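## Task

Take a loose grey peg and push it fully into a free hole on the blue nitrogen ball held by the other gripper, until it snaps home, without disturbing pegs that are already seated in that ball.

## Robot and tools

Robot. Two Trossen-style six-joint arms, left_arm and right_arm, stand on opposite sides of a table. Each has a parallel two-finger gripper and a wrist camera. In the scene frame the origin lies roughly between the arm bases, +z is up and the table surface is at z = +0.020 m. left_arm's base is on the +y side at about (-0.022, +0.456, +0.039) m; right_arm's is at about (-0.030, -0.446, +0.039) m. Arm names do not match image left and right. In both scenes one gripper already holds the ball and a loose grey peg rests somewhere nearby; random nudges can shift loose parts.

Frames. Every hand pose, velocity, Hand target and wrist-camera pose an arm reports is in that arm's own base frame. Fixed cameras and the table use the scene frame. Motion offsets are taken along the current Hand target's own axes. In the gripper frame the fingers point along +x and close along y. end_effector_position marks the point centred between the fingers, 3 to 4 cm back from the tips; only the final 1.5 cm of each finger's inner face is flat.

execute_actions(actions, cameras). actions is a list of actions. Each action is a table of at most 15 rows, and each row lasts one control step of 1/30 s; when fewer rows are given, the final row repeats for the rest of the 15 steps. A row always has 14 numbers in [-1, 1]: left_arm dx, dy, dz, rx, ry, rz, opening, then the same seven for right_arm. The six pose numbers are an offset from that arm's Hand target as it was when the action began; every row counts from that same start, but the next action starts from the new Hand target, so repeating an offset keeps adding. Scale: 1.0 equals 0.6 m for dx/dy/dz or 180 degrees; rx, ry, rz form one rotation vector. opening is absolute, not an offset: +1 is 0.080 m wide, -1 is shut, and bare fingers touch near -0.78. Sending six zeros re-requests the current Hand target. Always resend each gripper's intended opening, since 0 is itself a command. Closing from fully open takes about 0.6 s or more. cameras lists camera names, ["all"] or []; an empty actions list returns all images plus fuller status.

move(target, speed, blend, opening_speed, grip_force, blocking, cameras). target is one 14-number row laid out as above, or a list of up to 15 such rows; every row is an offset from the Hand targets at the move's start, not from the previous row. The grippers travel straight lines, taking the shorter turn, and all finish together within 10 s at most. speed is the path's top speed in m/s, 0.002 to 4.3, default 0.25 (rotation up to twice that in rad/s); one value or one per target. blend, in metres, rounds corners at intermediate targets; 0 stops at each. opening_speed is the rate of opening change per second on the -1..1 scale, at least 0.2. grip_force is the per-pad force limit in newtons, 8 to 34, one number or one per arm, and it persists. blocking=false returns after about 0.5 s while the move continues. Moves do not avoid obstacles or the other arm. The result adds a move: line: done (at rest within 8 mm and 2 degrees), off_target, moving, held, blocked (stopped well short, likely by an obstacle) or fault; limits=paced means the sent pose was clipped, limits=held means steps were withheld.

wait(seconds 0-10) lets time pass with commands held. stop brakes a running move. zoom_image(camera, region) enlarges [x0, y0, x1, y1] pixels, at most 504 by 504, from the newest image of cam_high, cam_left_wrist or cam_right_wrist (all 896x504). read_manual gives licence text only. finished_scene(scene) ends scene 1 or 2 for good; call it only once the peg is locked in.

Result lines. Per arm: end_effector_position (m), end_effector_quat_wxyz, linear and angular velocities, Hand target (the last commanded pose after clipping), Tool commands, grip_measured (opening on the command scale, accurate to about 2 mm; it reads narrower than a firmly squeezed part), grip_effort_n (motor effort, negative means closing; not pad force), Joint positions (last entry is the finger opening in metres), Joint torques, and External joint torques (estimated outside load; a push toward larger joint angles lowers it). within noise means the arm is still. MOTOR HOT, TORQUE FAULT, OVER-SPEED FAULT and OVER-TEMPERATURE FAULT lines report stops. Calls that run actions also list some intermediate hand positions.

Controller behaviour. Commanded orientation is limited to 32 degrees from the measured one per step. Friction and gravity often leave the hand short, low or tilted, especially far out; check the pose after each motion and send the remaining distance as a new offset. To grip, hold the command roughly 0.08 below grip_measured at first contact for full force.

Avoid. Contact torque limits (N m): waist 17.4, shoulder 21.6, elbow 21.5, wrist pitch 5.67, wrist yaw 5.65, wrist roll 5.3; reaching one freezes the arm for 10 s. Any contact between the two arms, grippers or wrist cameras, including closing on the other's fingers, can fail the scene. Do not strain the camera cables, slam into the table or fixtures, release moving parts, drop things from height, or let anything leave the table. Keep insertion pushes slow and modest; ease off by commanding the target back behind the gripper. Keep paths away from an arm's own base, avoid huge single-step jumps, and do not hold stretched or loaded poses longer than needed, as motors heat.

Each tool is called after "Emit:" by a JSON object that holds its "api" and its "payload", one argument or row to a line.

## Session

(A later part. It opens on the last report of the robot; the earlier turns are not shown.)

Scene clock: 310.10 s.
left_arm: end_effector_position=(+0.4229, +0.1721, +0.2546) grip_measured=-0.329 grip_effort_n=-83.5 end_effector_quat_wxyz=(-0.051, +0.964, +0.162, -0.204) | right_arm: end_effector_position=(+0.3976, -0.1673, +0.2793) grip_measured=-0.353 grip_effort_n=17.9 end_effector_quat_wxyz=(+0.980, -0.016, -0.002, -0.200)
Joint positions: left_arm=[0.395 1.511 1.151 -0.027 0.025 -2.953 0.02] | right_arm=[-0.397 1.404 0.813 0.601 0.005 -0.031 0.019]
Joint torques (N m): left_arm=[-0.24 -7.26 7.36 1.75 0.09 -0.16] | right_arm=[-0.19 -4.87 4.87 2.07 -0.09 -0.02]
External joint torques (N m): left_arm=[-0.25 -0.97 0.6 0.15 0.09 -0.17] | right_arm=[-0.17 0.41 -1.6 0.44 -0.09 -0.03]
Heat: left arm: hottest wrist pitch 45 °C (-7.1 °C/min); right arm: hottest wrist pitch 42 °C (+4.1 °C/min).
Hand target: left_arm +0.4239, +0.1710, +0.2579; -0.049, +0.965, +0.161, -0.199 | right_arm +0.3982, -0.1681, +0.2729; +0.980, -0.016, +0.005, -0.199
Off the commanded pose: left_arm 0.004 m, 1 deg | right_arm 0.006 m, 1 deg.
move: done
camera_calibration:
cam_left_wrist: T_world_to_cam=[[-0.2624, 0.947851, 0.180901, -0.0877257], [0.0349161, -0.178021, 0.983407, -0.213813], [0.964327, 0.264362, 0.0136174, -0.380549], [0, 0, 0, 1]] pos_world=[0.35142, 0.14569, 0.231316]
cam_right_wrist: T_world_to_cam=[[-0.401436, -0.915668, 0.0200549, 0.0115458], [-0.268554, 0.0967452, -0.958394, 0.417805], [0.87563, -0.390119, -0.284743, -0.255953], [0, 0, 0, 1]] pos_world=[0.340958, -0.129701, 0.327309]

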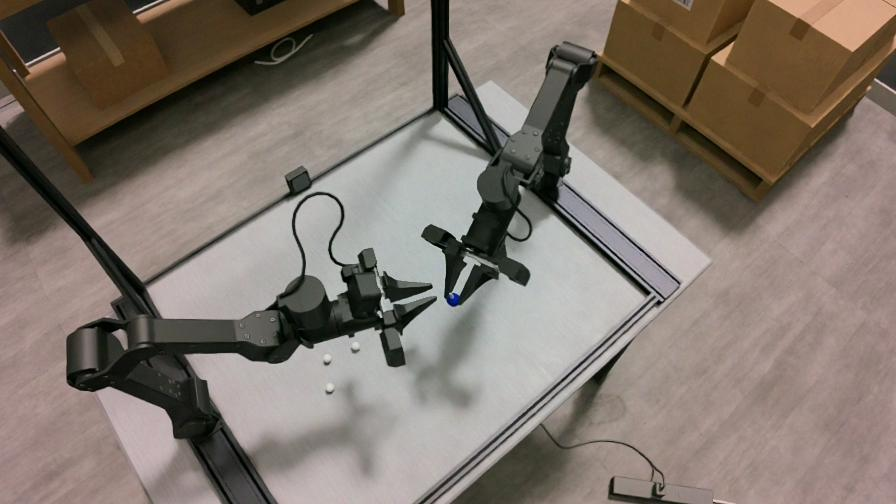

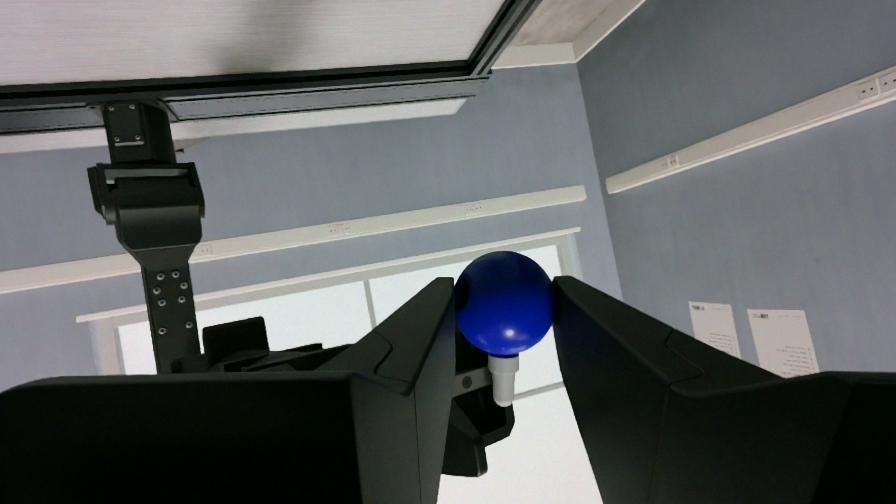

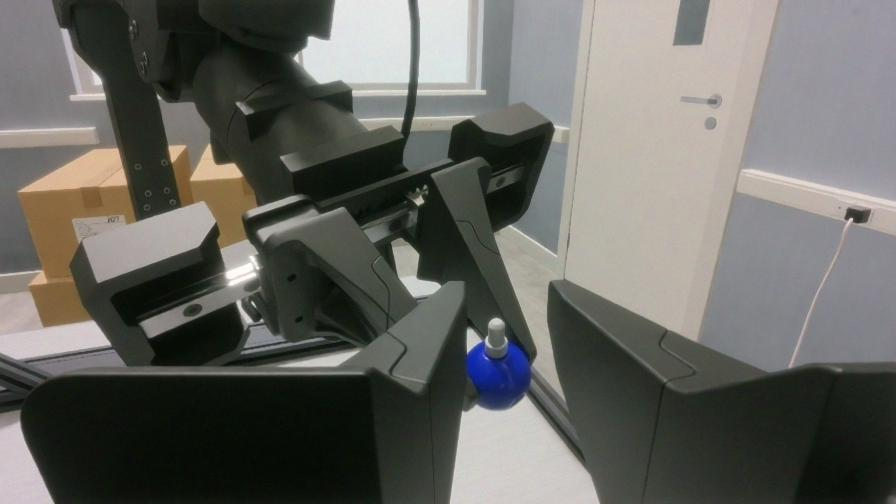

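Emit:
{"api": "move", "payload": {
  "target": [0,0,0,0,0,0,-0.465,0.0550,-0.0010,-0.031,0,0,0,-0.45],
  "speed": 0.08,
  "cameras": ["all"]
}}

Emit:
{"api": "zoom_image", "payload": {
  "camera": "cam_right_wrist",
  "region": [448, 260, 588, 420]
}}

Emit:
{"api": "zoom_image", "payload": {
  "camera": "cam_left_wrist",
  "region": [424, 304, 584, 464]
}}

Scene clock: 312.63 s.
left_arm: end_effector_position=(+0.4223, +0.1731, +0.2541) grip_measured=-0.329 grip_effort_n=-83.5 end_effector_quat_wxyz=(-0.050, +0.964, +0.163, -0.206) | right_arm: end_effector_position=(+0.4240, -0.1808, +0.2515) grip_measured=-0.447 grip_effort_n=-16.5 end_effector_quat_wxyz=(+0.980, -0.014, +0.009, -0.200)
Joint positions: left_arm=[0.397 1.511 1.151 -0.03 0.024 -2.953 0.02] | right_arm=[-0.403 1.561 0.854 0.696 0.001 -0.031 0.015]
Joint torques (N m): left_arm=[-0.46 -7.27 7.35 1.92 0.11 -0.16] | right_arm=[-0.17 -5.25 7.37 2.07 -0.11 -0.07]
External joint torques (N m): left_arm=[-0.45 -0.96 0.59 0.33 0.11 -0.16] | right_arm=[-0.2 0.99 1.06 0.41 -0.11 -0.07]
Heat: left arm: hottest wrist pitch 45 °C (-7.0 °C/min); right arm: hottest wrist pitch 42 °C (+4.0 °C/min).
Hand target: left_arm +0.4239, +0.1711, +0.2579; -0.049, +0.965, +0.161, -0.199 | right_arm +0.4280, -0.1821, +0.2542; +0.980, -0.016, +0.005, -0.199
Off the commanded pose: left_arm 0.005 m, 1 deg | right_arm 0.005 m, 0 deg.
move: done
camera_calibration:
cam_left_wrist: T_world_to_cam=[[-0.265138, 0.947239, 0.180108, -0.0872647], [0.0377556, -0.176451, 0.983585, -0.214633], [0.963471, 0.267586, 0.0110203, -0.379723], [0, 0, 0, 1]] pos_world=[0.350818, 0.146397, 0.231011]
cam_right_wrist: T_world_to_cam=[[-0.403181, -0.914895, 0.0203265, 0.0111578], [-0.286684, 0.105181, -0.952234, 0.407214], [0.869056, -0.389749, -0.304693, -0.284434], [0, 0, 0, 1]] pos_world=[0.368429, -0.143481, 0.300871]

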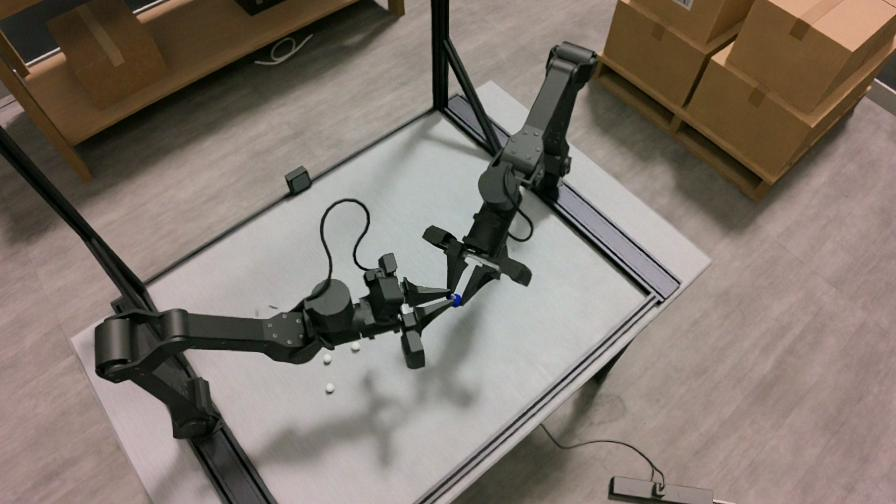

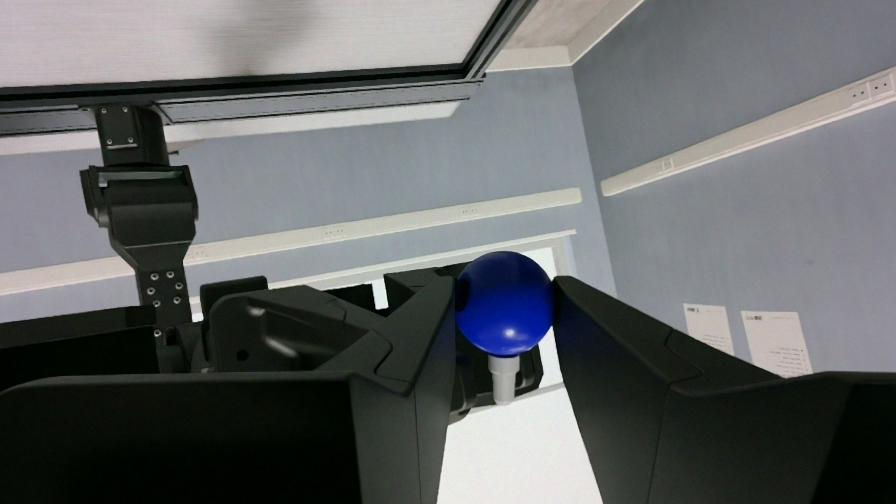

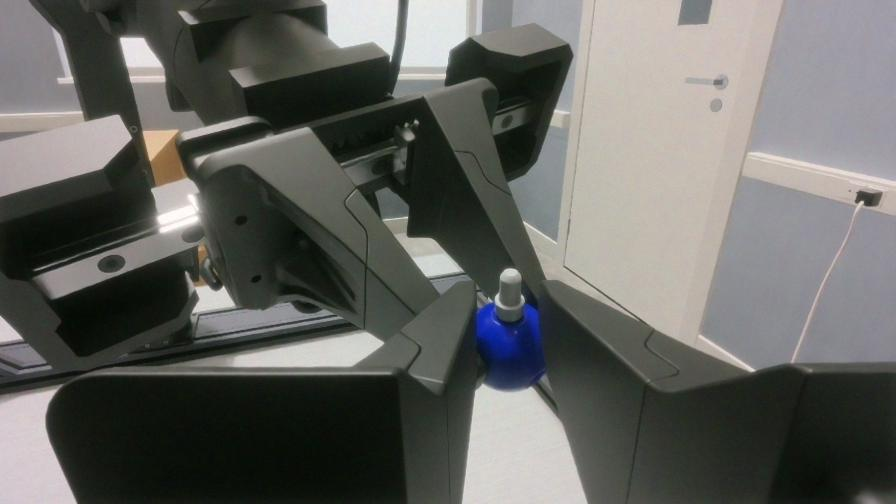

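Scaled by 3.150 from the camera's 896x504 image, which has a finer 1280x720 frame.

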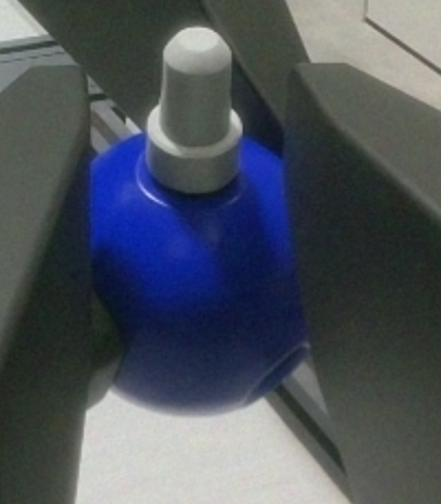

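Scaled by 3.150 from the camera's 896x504 image, which has a finer 1280x720 frame.

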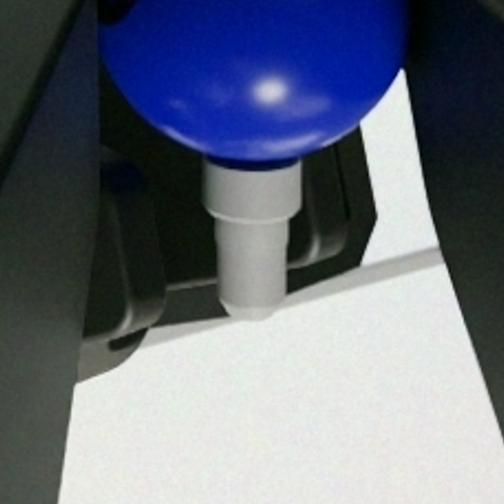

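Emit:
{"api": "move", "payload": {
  "target": [0,0,0,0,0,0,-0.465,0.0015,0,0.0165,0,0,0,-0.45],
  "speed": 0.05,
  "cameras": ["all"]
}}

Emit:
{"api": "zoom_image", "payload": {
  "camera": "cam_right_wrist",
  "region": [448, 260, 588, 420]
}}

Emit:
{"api": "zoom_image", "payload": {
  "camera": "cam_left_wrist",
  "region": [424, 304, 584, 464]
}}

Scene clock: 314.80 s.
left_arm: end_effector_position=(+0.4215, +0.1749, +0.2541) grip_measured=-0.329 grip_effort_n=-83.5 end_effector_quat_wxyz=(-0.050, +0.963, +0.166, -0.206) | right_arm: end_effector_position=(+0.4260, -0.1826, +0.2530) grip_measured=-0.447 grip_effort_n=-15.6 end_effector_quat_wxyz=(+0.979, -0.012, +0.017, -0.201)
Joint positions: left_arm=[0.401 1.511 1.151 -0.03 0.022 -2.953 0.02] | right_arm=[-0.405 1.561 0.878 0.654 0.001 -0.031 0.015]
Joint torques (N m): left_arm=[-0.83 -7.28 7.33 1.92 0.19 -0.16] | right_arm=[0.14 -7.04 7.97 1.99 -0.09 -0.04]
External joint torques (N m): left_arm=[-0.83 -1.05 0.67 0.36 0.19 -0.16] | right_arm=[0.14 -0.88 1.72 0.38 -0.09 -0.05]
Heat: left arm: hottest wrist pitch 45 °C (-7.0 °C/min); right arm: hottest wrist pitch 42 °C (+3.0 °C/min).
Hand target: left_arm +0.4239, +0.1710, +0.2579; -0.049, +0.965, +0.161, -0.199 | right_arm +0.4291, -0.1821, +0.2641; +0.980, -0.016, +0.005, -0.199
Off the commanded pose: left_arm 0.006 m, 1 deg | right_arm 0.011 m, 1 deg.
move: off_target (right_arm)
camera_calibration:
cam_left_wrist: T_world_to_cam=[[-0.270294, 0.945639, 0.180853, -0.0870097], [0.0390267, -0.176929, 0.98345, -0.214684], [0.961986, 0.272879, 0.0109178, -0.379682], [0, 0, 0, 1]] pos_world=[0.35011, 0.147903, 0.231012]
cam_right_wrist: T_world_to_cam=[[-0.404613, -0.914258, 0.0205299, 0.0109604], [-0.302202, 0.112486, -0.946584, 0.415925], [0.863112, -0.389204, -0.321803, -0.279544], [0, 0, 0, 1]] pos_world=[0.371406, -0.145565, 0.303524]

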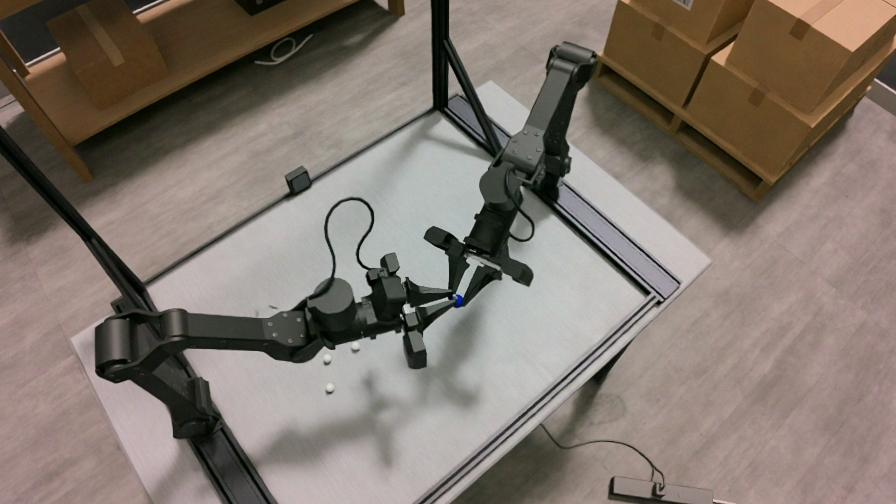

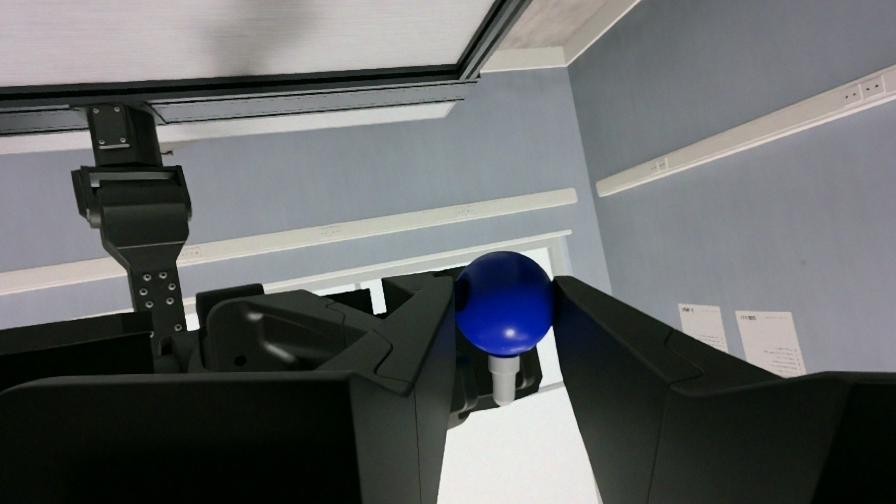

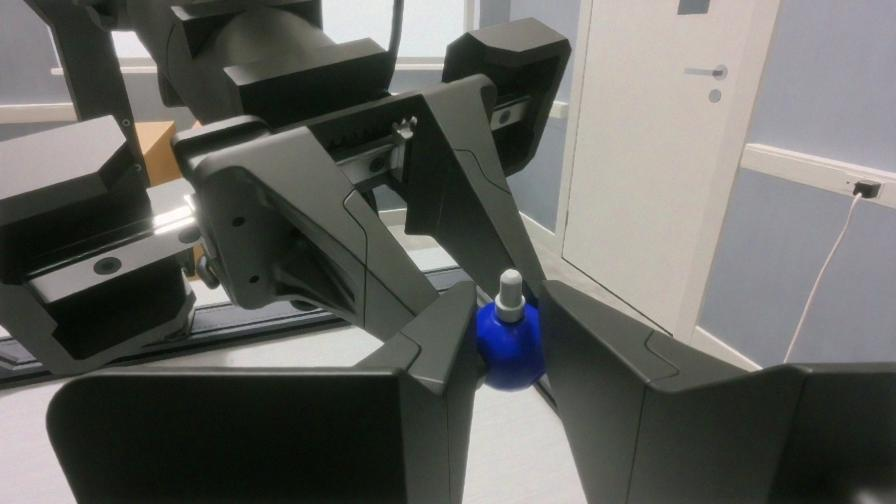

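Scaled by 3.150 from the camera's 896x504 image, which has a finer 1280x720 frame.

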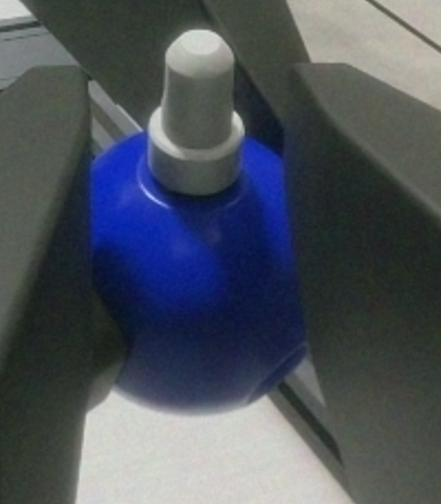

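Scaled by 3.150 from the camera's 896x504 image, which has a finer 1280x720 frame.

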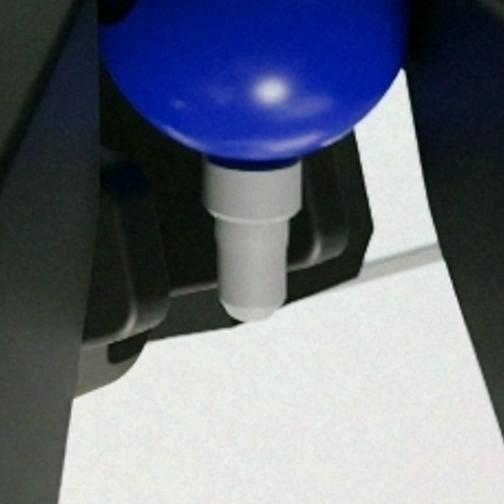

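Emit:
{"api": "move", "payload": {
  "target": [
    [0,0,0,0,0,0,-0.465,-0.06,0,0,0,0,0,-0.45]
  ],
  "speed": 0.1,
  "cameras": ["cam_left_wrist","cam_right_wrist"]
}}

Scene clock: 319.13 s.
left_arm: end_effector_position=(+0.4229, +0.1721, +0.2545) grip_measured=-0.329 grip_effort_n=-83.5 end_effector_quat_wxyz=(-0.051, +0.964, +0.163, -0.205) | right_arm: end_effector_position=(+0.3989, -0.1700, +0.2609) grip_measured=-0.447 grip_effort_n=-15.6 end_effector_quat_wxyz=(+0.980, -0.014, +0.009, -0.200)
Joint positions: left_arm=[0.394 1.511 1.151 -0.028 0.022 -2.953 0.02] | right_arm=[-0.403 1.436 0.781 0.642 0.001 -0.031 0.015]
Joint torques (N m): left_arm=[-0.15 -7.27 7.34 1.8 0.19 -0.16] | right_arm=[0.06 -7.81 4.71 1.81 -0.07 -0.05]
External joint torques (N m): left_arm=[-0.19 -0.98 0.62 0.22 0.19 -0.16] | right_arm=[0.07 -2.38 -1.68 0.17 -0.07 -0.05]
Heat: left arm: hottest wrist pitch 45 °C (-8.1 °C/min); right arm: hottest wrist pitch 42 °C (+3.0 °C/min).
Hand target: left_arm +0.4239, +0.1711, +0.2580; -0.049, +0.965, +0.161, -0.199 | right_arm +0.3959, -0.1680, +0.2643; +0.980, -0.016, +0.005, -0.199
Off the commanded pose: left_arm 0.004 m, 1 deg | right_arm 0.005 m, 1 deg.
move: done
camera_calibration:
cam_left_wrist: T_world_to_cam=[[-0.264112, 0.947338, 0.181096, -0.0870107], [0.0360759, -0.177928, 0.983382, -0.214142], [0.963817, 0.266256, 0.0128168, -0.380335], [0, 0, 0, 1]] pos_world=[0.351318, 0.145593, 0.231215]
cam_right_wrist: T_world_to_cam=[[-0.402828, -0.91505, 0.0203191, 0.0104956], [-0.28776, 0.105542, -0.951869, 0.40815], [0.868864, -0.389286, -0.30583, -0.255103], [0, 0, 0, 1]] pos_world=[0.343327, -0.132781, 0.310274]
Images, in order (width x height): cam_left_wrist 896x504, cam_right_wrist 896x504.

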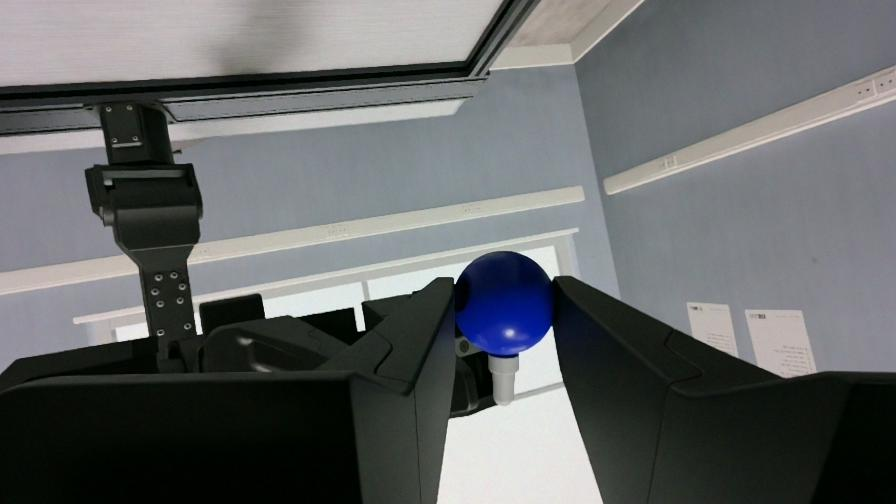

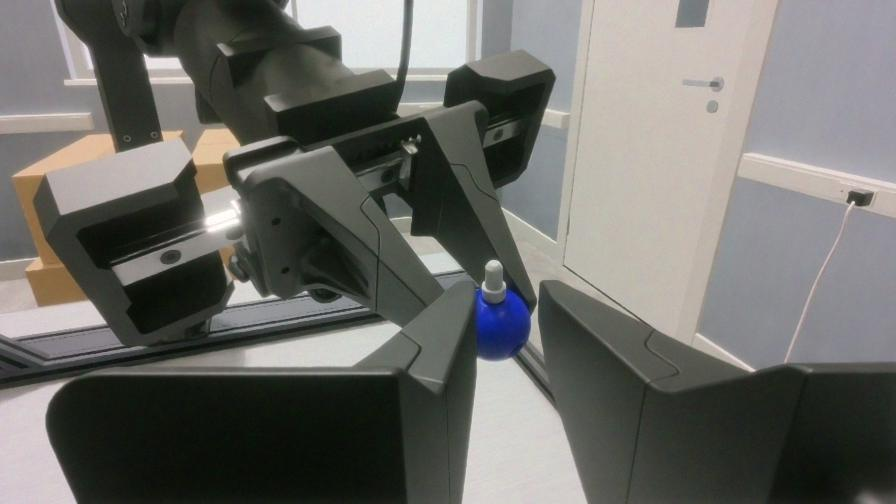

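Emit:
{"api": "zoom_image", "payload": {
  "camera": "cam_left_wrist",
  "region": [464, 325, 544, 415]
}}

Emit:
{"api": "zoom_image", "payload": {
  "camera": "cam_right_wrist",
  "region": [455, 250, 545, 370]
}}

Scaled by 5.600 from the camera's 896x504 image, which has a finer 1280x720 frame.

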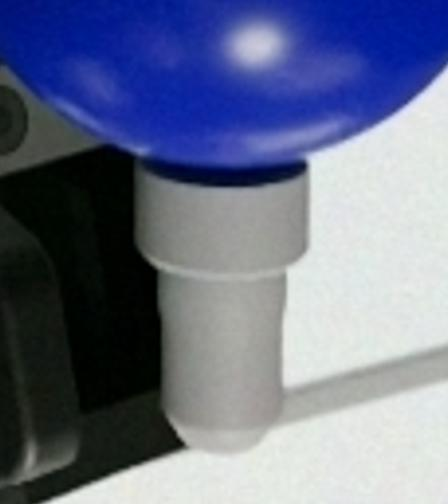

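Scaled by 4.200 from the camera's 896x504 image, which has a finer 1280x720 frame.

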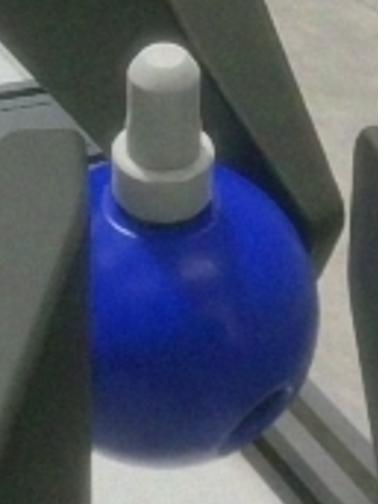

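Emit:
{"api": "move", "payload": {
  "target": [
    [0,0,0,0,0,0,-0.465,0.0535,0,0,0,0,0,-0.45]
  ],
  "speed": 0.1,
  "cameras": ["cam_left_wrist","cam_right_wrist"]
}}

Emit:
{"api": "zoom_image", "payload": {
  "camera": "cam_left_wrist",
  "region": [414, 274, 594, 474]
}}

Emit:
{"api": "zoom_image", "payload": {
  "camera": "cam_right_wrist",
  "region": [434, 250, 574, 400]
}}

Scene clock: 322.63 s.
left_arm: end_effector_position=(+0.4229, +0.1721, +0.2545) grip_measured=-0.329 grip_effort_n=-83.5 end_effector_quat_wxyz=(-0.051, +0.964, +0.163, -0.205) | right_arm: end_effector_position=(+0.4221, -0.1799, +0.2608) grip_measured=-0.447 grip_effort_n=-15.6 end_effector_quat_wxyz=(+0.980, -0.014, +0.009, -0.200)
Joint positions: left_arm=[0.394 1.511 1.151 -0.028 0.022 -2.953 0.02] | right_arm=[-0.403 1.536 0.871 0.652 0.001 -0.031 0.015]
Joint torques (N m): left_arm=[-0.14 -7.25 7.37 1.81 0.19 -0.16] | right_arm=[0.07 -5.58 7.28 2.1 -0.06 -0.06]
External joint torques (N m): left_arm=[-0.14 -0.93 0.61 0.22 0.18 -0.16] | right_arm=[0.06 0.5 0.96 0.48 -0.06 -0.06]
Heat: left arm: hottest wrist pitch 45 °C (-8.0 °C/min); right arm: hottest wrist pitch 42 °C (+3.0 °C/min).
Hand target: left_arm +0.4239, +0.1711, +0.2580; -0.049, +0.965, +0.161, -0.199 | right_arm +0.4255, -0.1805, +0.2642; +0.980, -0.016, +0.005, -0.199
Off the commanded pose: left_arm 0.004 m, 1 deg | right_arm 0.005 m, 1 deg.
move: done
camera_calibration:
cam_left_wrist: T_world_to_cam=[[-0.264112, 0.947338, 0.181096, -0.0870107], [0.0360759, -0.177928, 0.983382, -0.214142], [0.963817, 0.266256, 0.0128168, -0.380335], [0, 0, 0, 1]] pos_world=[0.351318, 0.145593, 0.231215]
cam_right_wrist: T_world_to_cam=[[-0.402828, -0.91505, 0.0203191, 0.0108225], [-0.28776, 0.105542, -0.951869, 0.4159], [0.868864, -0.389286, -0.30583, -0.279201], [0, 0, 0, 1]] pos_world=[0.366627, -0.142681, 0.310274]
Images, in order (width x height): cam_left_wrist 896x504, cam_right_wrist 896x504.

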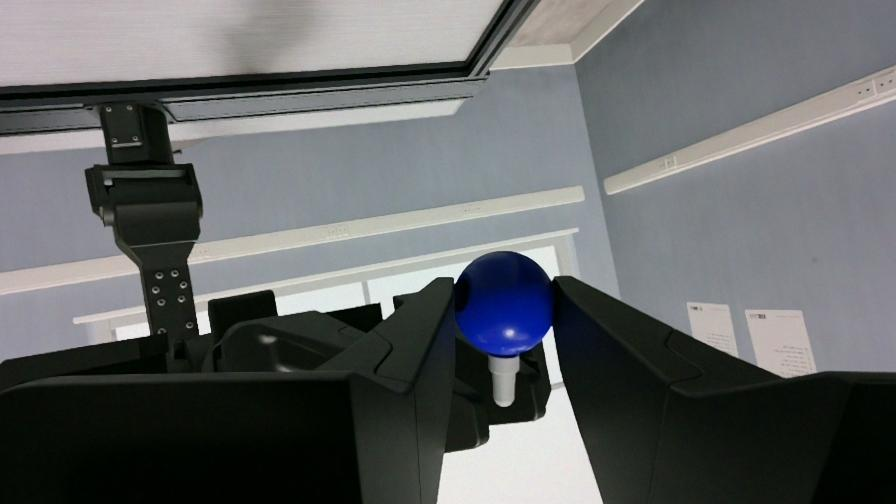

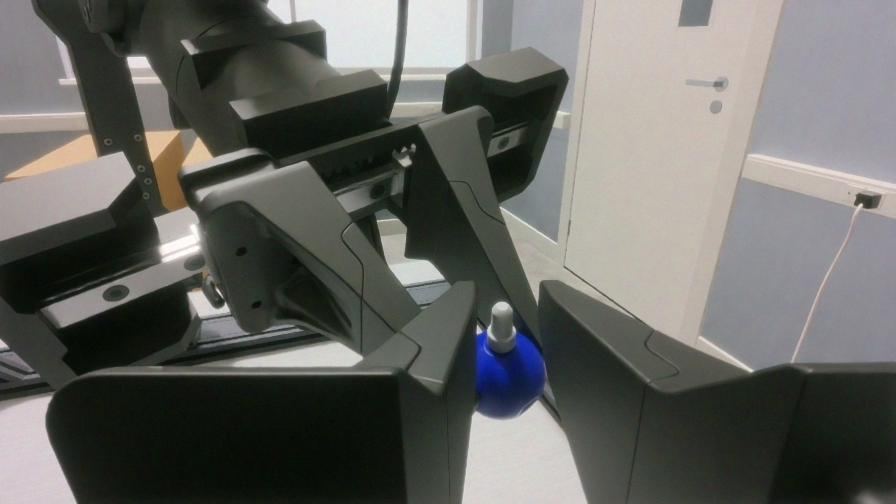

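Scaled by 2.520 from the camera's 896x504 image, which has a finer 1280x720 frame.

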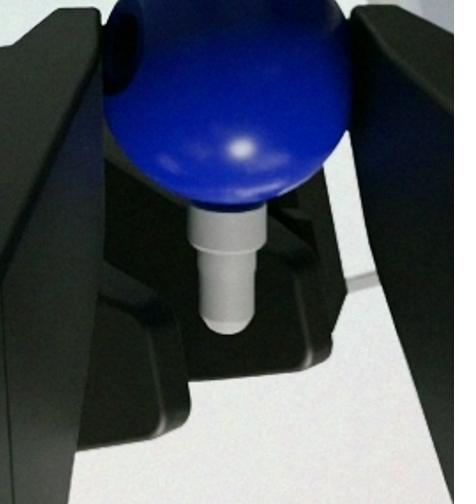

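Scaled by 3.360 from the camera's 896x504 image, which has a finer 1280x720 frame.

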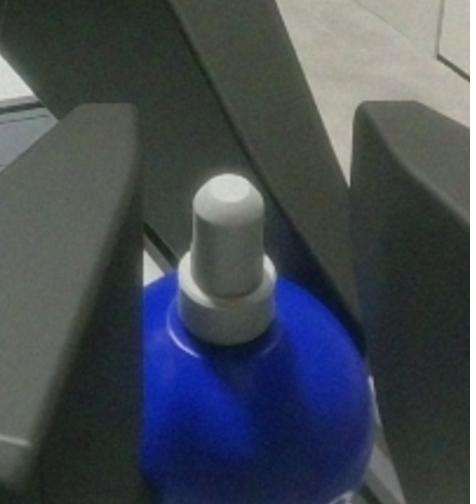

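Emit:
{"api": "move", "payload": {
  "target": [
    [0,0,0,0,0,0,-0.465,0.0105,0,0,0,0,0,-0.45]
  ],
  "speed": 0.05,
  "cameras": ["cam_left_wrist","cam_right_wrist"]
}}

Emit:
{"api": "zoom_image", "payload": {
  "camera": "cam_left_wrist",
  "region": [414, 274, 594, 474]
}}

Emit:
{"api": "zoom_image", "payload": {
  "camera": "cam_right_wrist",
  "region": [434, 250, 574, 400]
}}

Scene clock: 324.27 s.
left_arm: end_effector_position=(+0.4229, +0.1721, +0.2545) grip_measured=-0.329 grip_effort_n=-83.5 end_effector_quat_wxyz=(-0.051, +0.964, +0.163, -0.205) | right_arm: end_effector_position=(+0.4279, -0.1824, +0.2608) grip_measured=-0.447 grip_effort_n=-15.6 end_effector_quat_wxyz=(+0.980, -0.014, +0.009, -0.200)
Joint positions: left_arm=[0.394 1.511 1.151 -0.028 0.022 -2.953 0.02] | right_arm=[-0.403 1.56 0.895 0.653 0.001 -0.031 0.015]
Joint torques (N m): left_arm=[-0.14 -7.26 7.35 1.8 0.18 -0.15] | right_arm=[0.04 -5.61 7.27 2.07 -0.07 -0.04]
External joint torques (N m): left_arm=[-0.14 -1.03 0.62 0.22 0.18 -0.16] | right_arm=[-0.01 0.66 0.92 0.44 -0.07 -0.04]
Heat: left arm: hottest wrist pitch 45 °C (-8.1 °C/min); right arm: hottest wrist pitch 42 °C (+3.0 °C/min).
Hand target: left_arm +0.4239, +0.1711, +0.2580; -0.049, +0.965, +0.161, -0.199 | right_arm +0.4313, -0.1830, +0.2641; +0.980, -0.016, +0.005, -0.199
Off the commanded pose: left_arm 0.004 m, 1 deg | right_arm 0.005 m, 1 deg.
move: done
camera_calibration:
cam_left_wrist: T_world_to_cam=[[-0.264112, 0.947338, 0.181096, -0.0870107], [0.0360759, -0.177928, 0.983382, -0.214142], [0.963817, 0.266256, 0.0128168, -0.380335], [0, 0, 0, 1]] pos_world=[0.351318, 0.145593, 0.231215]
cam_right_wrist: T_world_to_cam=[[-0.402828, -0.91505, 0.0203191, 0.010833], [-0.28776, 0.105542, -0.951869, 0.417709], [0.868864, -0.389286, -0.30583, -0.285158], [0, 0, 0, 1]] pos_world=[0.372327, -0.145181, 0.310174]
Images, in order (width x height): cam_left_wrist 896x504, cam_right_wrist 896x504.

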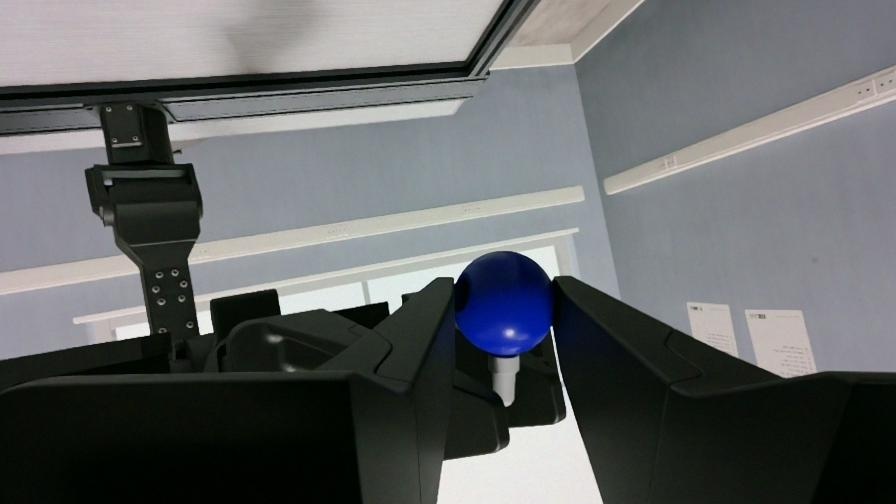

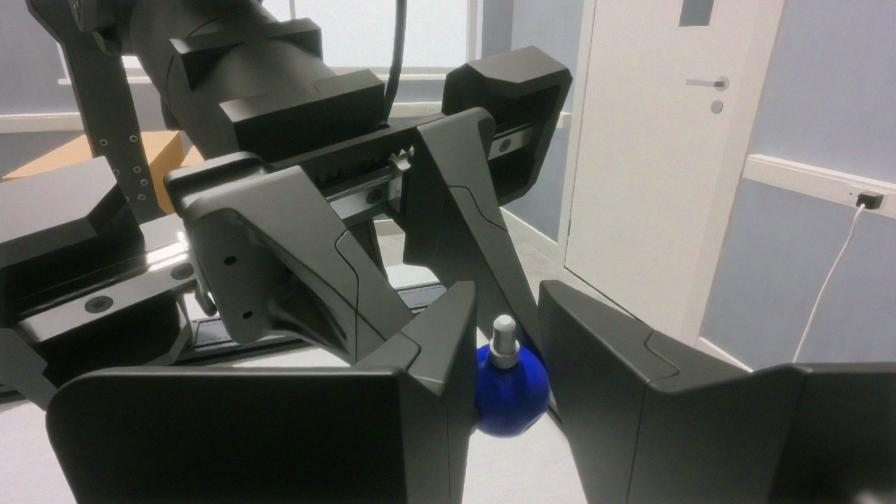

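Scaled by 2.520 from the camera's 896x504 image, which has a finer 1280x720 frame.

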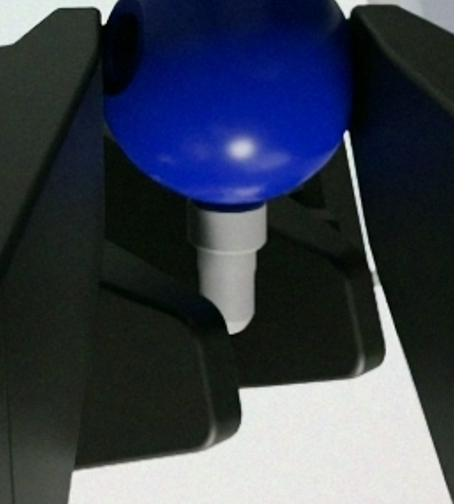

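Scaled by 3.360 from the camera's 896x504 image, which has a finer 1280x720 frame.

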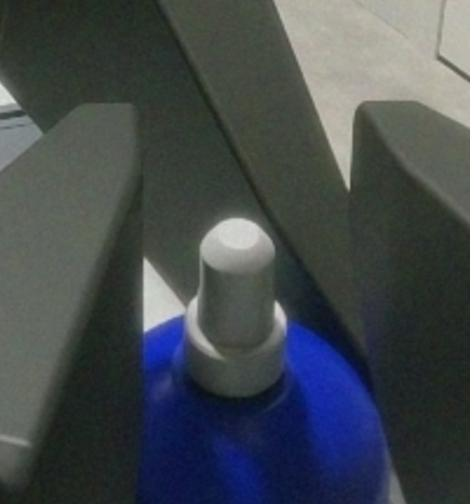

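Emit:
{"api": "move", "payload": {
  "target": [
    [0,0,0,0,0,0,-0.465,0,0,-0.005,0,0,0,-0.9]
  ],
  "speed": 0.05,
  "opening_speed": 0.4,
  "cameras": ["cam_left_wrist","cam_right_wrist"]
}}

Emit:
{"api": "zoom_image", "payload": {
  "camera": "cam_left_wrist",
  "region": [414, 274, 594, 474]
}}

Emit:
{"api": "zoom_image", "payload": {
  "camera": "cam_right_wrist",
  "region": [434, 250, 574, 400]
}}

Scene clock: 326.60 s.
left_arm: end_effector_position=(+0.4229, +0.1721, +0.2545) grip_measured=-0.329 grip_effort_n=-83.5 end_effector_quat_wxyz=(-0.051, +0.964, +0.163, -0.205) | right_arm: end_effector_position=(+0.4287, -0.1827, +0.2613) grip_measured=-0.732 grip_effort_n=-83.5 end_effector_quat_wxyz=(+0.980, -0.015, +0.005, -0.200)
Joint positions: left_arm=[0.394 1.511 1.151 -0.028 0.022 -2.953 0.02] | right_arm=[-0.403 1.565 0.895 0.665 0 -0.031 0.002]
Joint torques (N m): left_arm=[-0.14 -7.26 7.36 1.8 0.18 -0.16] | right_arm=[0.08 -5.72 6.39 2.07 -0.07 -0.03]
External joint torques (N m): left_arm=[-0.18 -1.03 0.67 0.23 0.18 -0.16] | right_arm=[0.08 0.57 0.06 0.44 -0.07 -0.04]
Heat: left arm: hottest shoulder 44 °C (+1.0 °C/min); right arm: hottest wrist pitch 42 °C (+3.0 °C/min).
Hand target: left_arm +0.4239, +0.1711, +0.2580; -0.049, +0.965, +0.161, -0.199 | right_arm +0.4313, -0.1831, +0.2612; +0.980, -0.016, +0.005, -0.199
Off the commanded pose: left_arm 0.004 m, 1 deg | right_arm 0.003 m, 0 deg.
move: done
camera_calibration:
cam_left_wrist: T_world_to_cam=[[-0.264112, 0.947338, 0.181096, -0.0870107], [0.0360759, -0.177928, 0.983382, -0.214142], [0.963817, 0.266256, 0.0128168, -0.380335], [0, 0, 0, 1]] pos_world=[0.351318, 0.145593, 0.231215]
cam_right_wrist: T_world_to_cam=[[-0.40261, -0.915148, 0.0202382, 0.01087], [-0.281079, 0.102556, -0.954189, 0.415736], [0.871149, -0.389854, -0.298519, -0.288822], [0, 0, 0, 1]] pos_world=[0.372838, -0.145287, 0.310252]
Images, in order (width x height): cam_left_wrist 896x504, cam_right_wrist 896x504.

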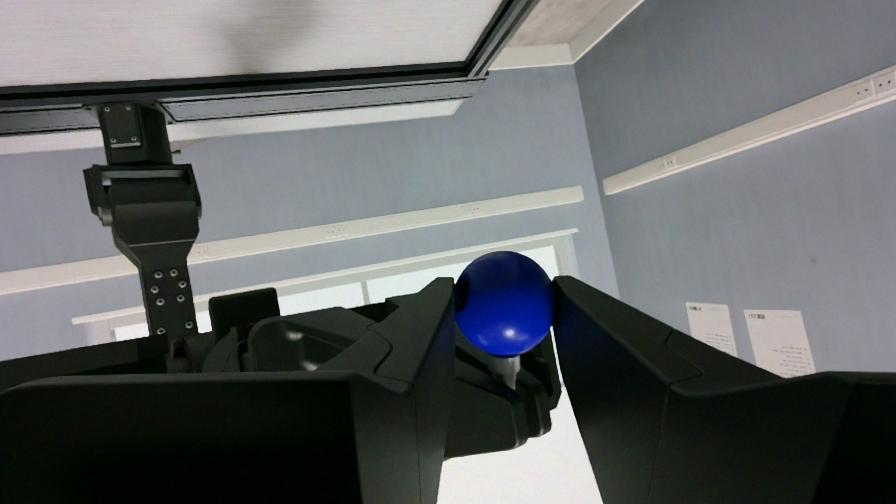

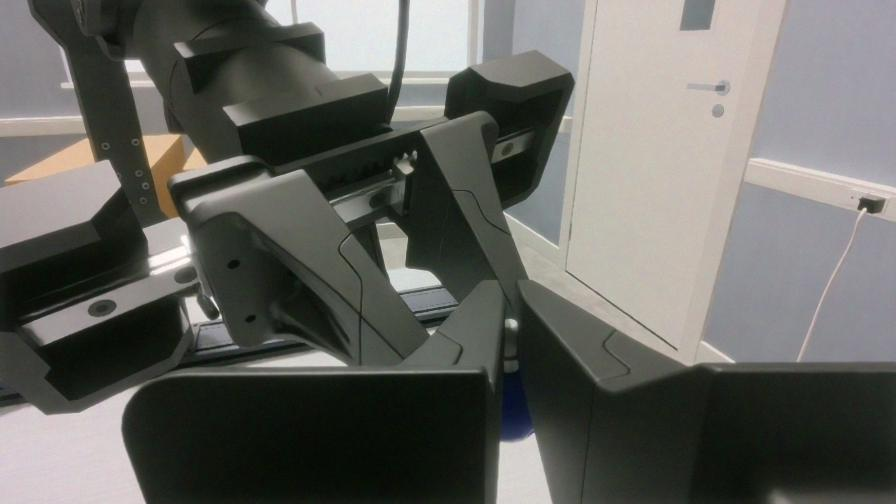

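Scaled by 2.520 from the camera's 896x504 image, which has a finer 1280x720 frame.

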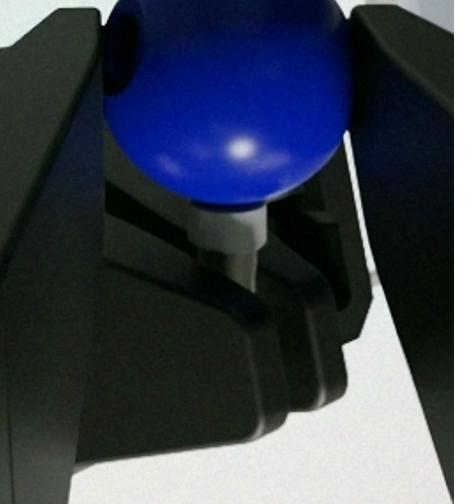

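Scaled by 3.360 from the camera's 896x504 image, which has a finer 1280x720 frame.

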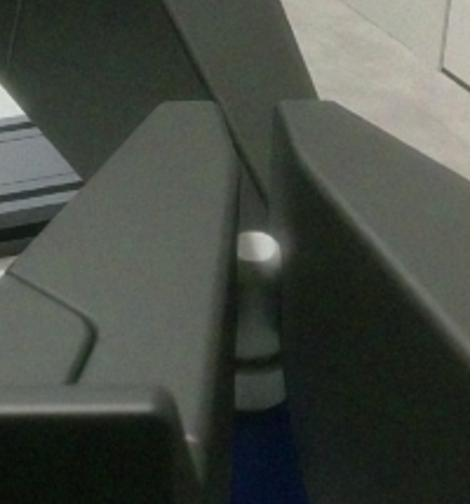

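Emit:
{"api": "move", "payload": {
  "target": [
    [-0.0055,0.0023,-0.0225,0,0,0,-0.465,0.002,0,-0.03,0,0,0,-0.9]
  ],
  "speed": 0.08,
  "cameras": ["cam_left_wrist","cam_right_wrist"]
}}

Emit:
{"api": "zoom_image", "payload": {
  "camera": "cam_left_wrist",
  "region": [464, 325, 544, 415]
}}

Emit:
{"api": "zoom_image", "payload": {
  "camera": "cam_right_wrist",
  "region": [434, 250, 574, 400]
}}

Scene clock: 328.20 s.
left_arm: end_effector_position=(+0.4212, +0.1714, +0.2553) grip_measured=-0.329 grip_effort_n=-83.5 end_effector_quat_wxyz=(-0.047, +0.961, +0.164, -0.219) | right_arm: end_effector_position=(+0.4308, -0.1833, +0.2574) grip_measured=-0.732 grip_effort_n=-83.5 end_effector_quat_wxyz=(+0.980, -0.018, -0.011, -0.200)
Joint positions: left_arm=[0.391 1.511 1.178 -0.085 0.015 -2.958 0.02] | right_arm=[-0.403 1.595 0.875 0.75 -0.001 -0.031 0.002]
Joint torques (N m): left_arm=[-1.06 -7.33 10.42 2.09 0.03 -0.16] | right_arm=[-0.17 -4.9 4.2 1.59 -0.09 -0.03]
External joint torques (N m): left_arm=[-1.03 -1.04 3.65 0.51 0.03 -0.17] | right_arm=[-0.23 1.53 -2.03 -0.04 -0.08 -0.03]
Heat: left arm: hottest wrist pitch 45 °C (-8.1 °C/min); right arm: hottest wrist pitch 42 °C (+3.0 °C/min).
Hand target: left_arm +0.4269, +0.1682, +0.2713; -0.049, +0.965, +0.161, -0.199 | right_arm +0.4321, -0.1840, +0.2432; +0.980, -0.016, +0.005, -0.199
Off the commanded pose: left_arm 0.017 m, 2 deg | right_arm 0.014 m, 2 deg.
move: off_target (left_arm, right_arm)
camera_calibration:
cam_left_wrist: T_world_to_cam=[[-0.264687, 0.948061, 0.176412, -0.0856305], [0.0637429, -0.165335, 0.984175, -0.229068], [0.962225, 0.271744, -0.01667, -0.37134], [0, 0, 0, 1]] pos_world=[0.349249, 0.144219, 0.234359]
cam_right_wrist: T_world_to_cam=[[-0.401854, -0.915488, 0.0198798, 0.0108387], [-0.250988, 0.0892408, -0.963868, 0.399734], [0.880635, -0.392324, -0.265638, -0.305016], [0, 0, 0, 1]] pos_world=[0.373292, -0.145415, 0.304052]
Images, in order (width x height): cam_left_wrist 896x504, cam_right_wrist 896x504.

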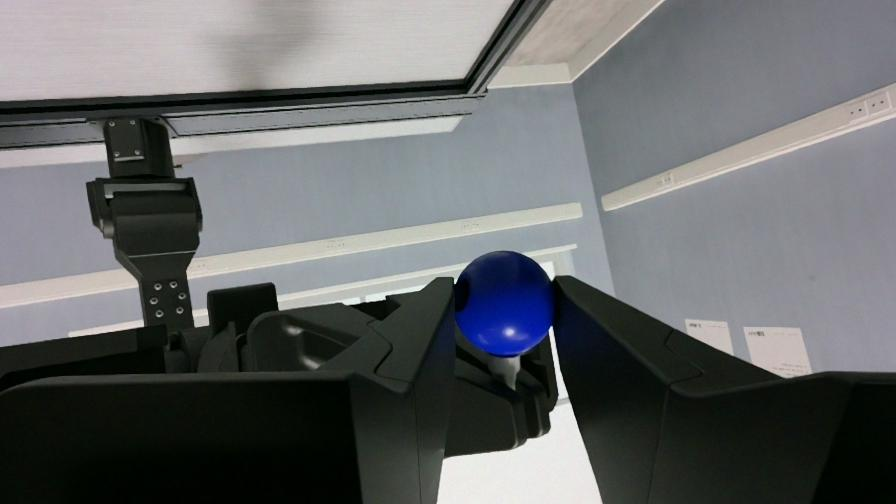

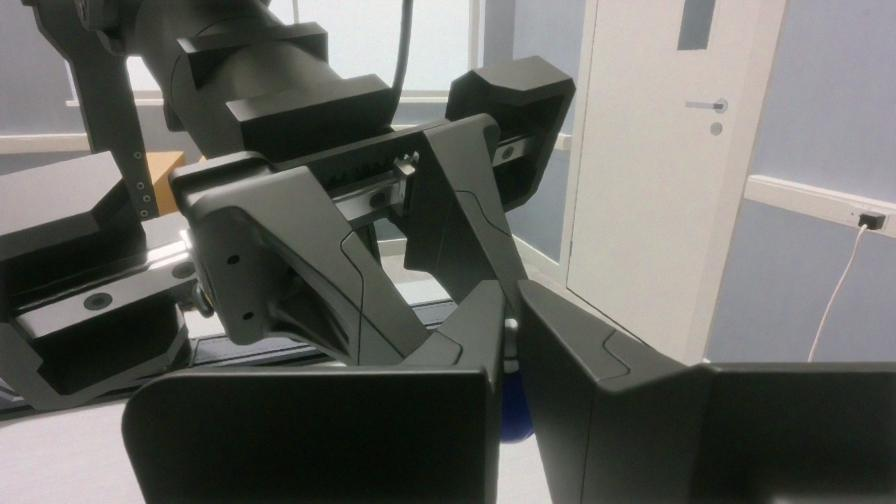

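Scaled by 5.600 from the camera's 896x504 image, which has a finer 1280x720 frame.

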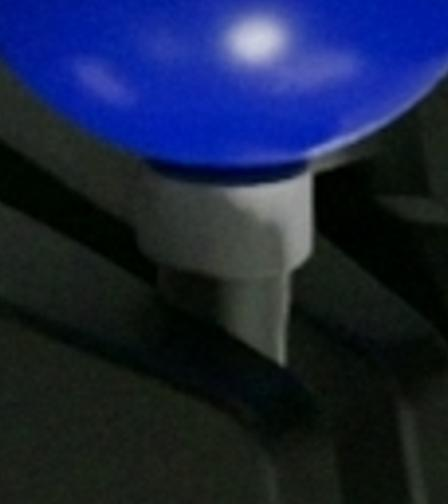

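Scaled by 3.360 from the camera's 896x504 image, which has a finer 1280x720 frame.

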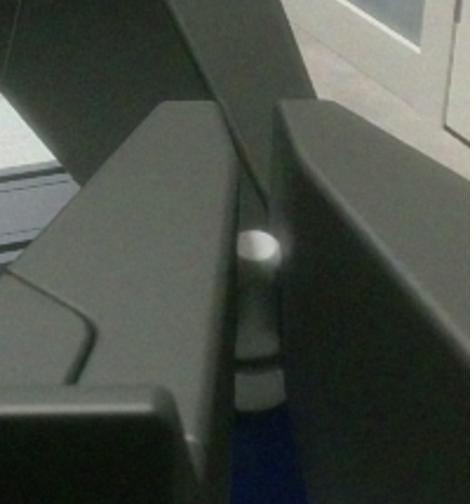

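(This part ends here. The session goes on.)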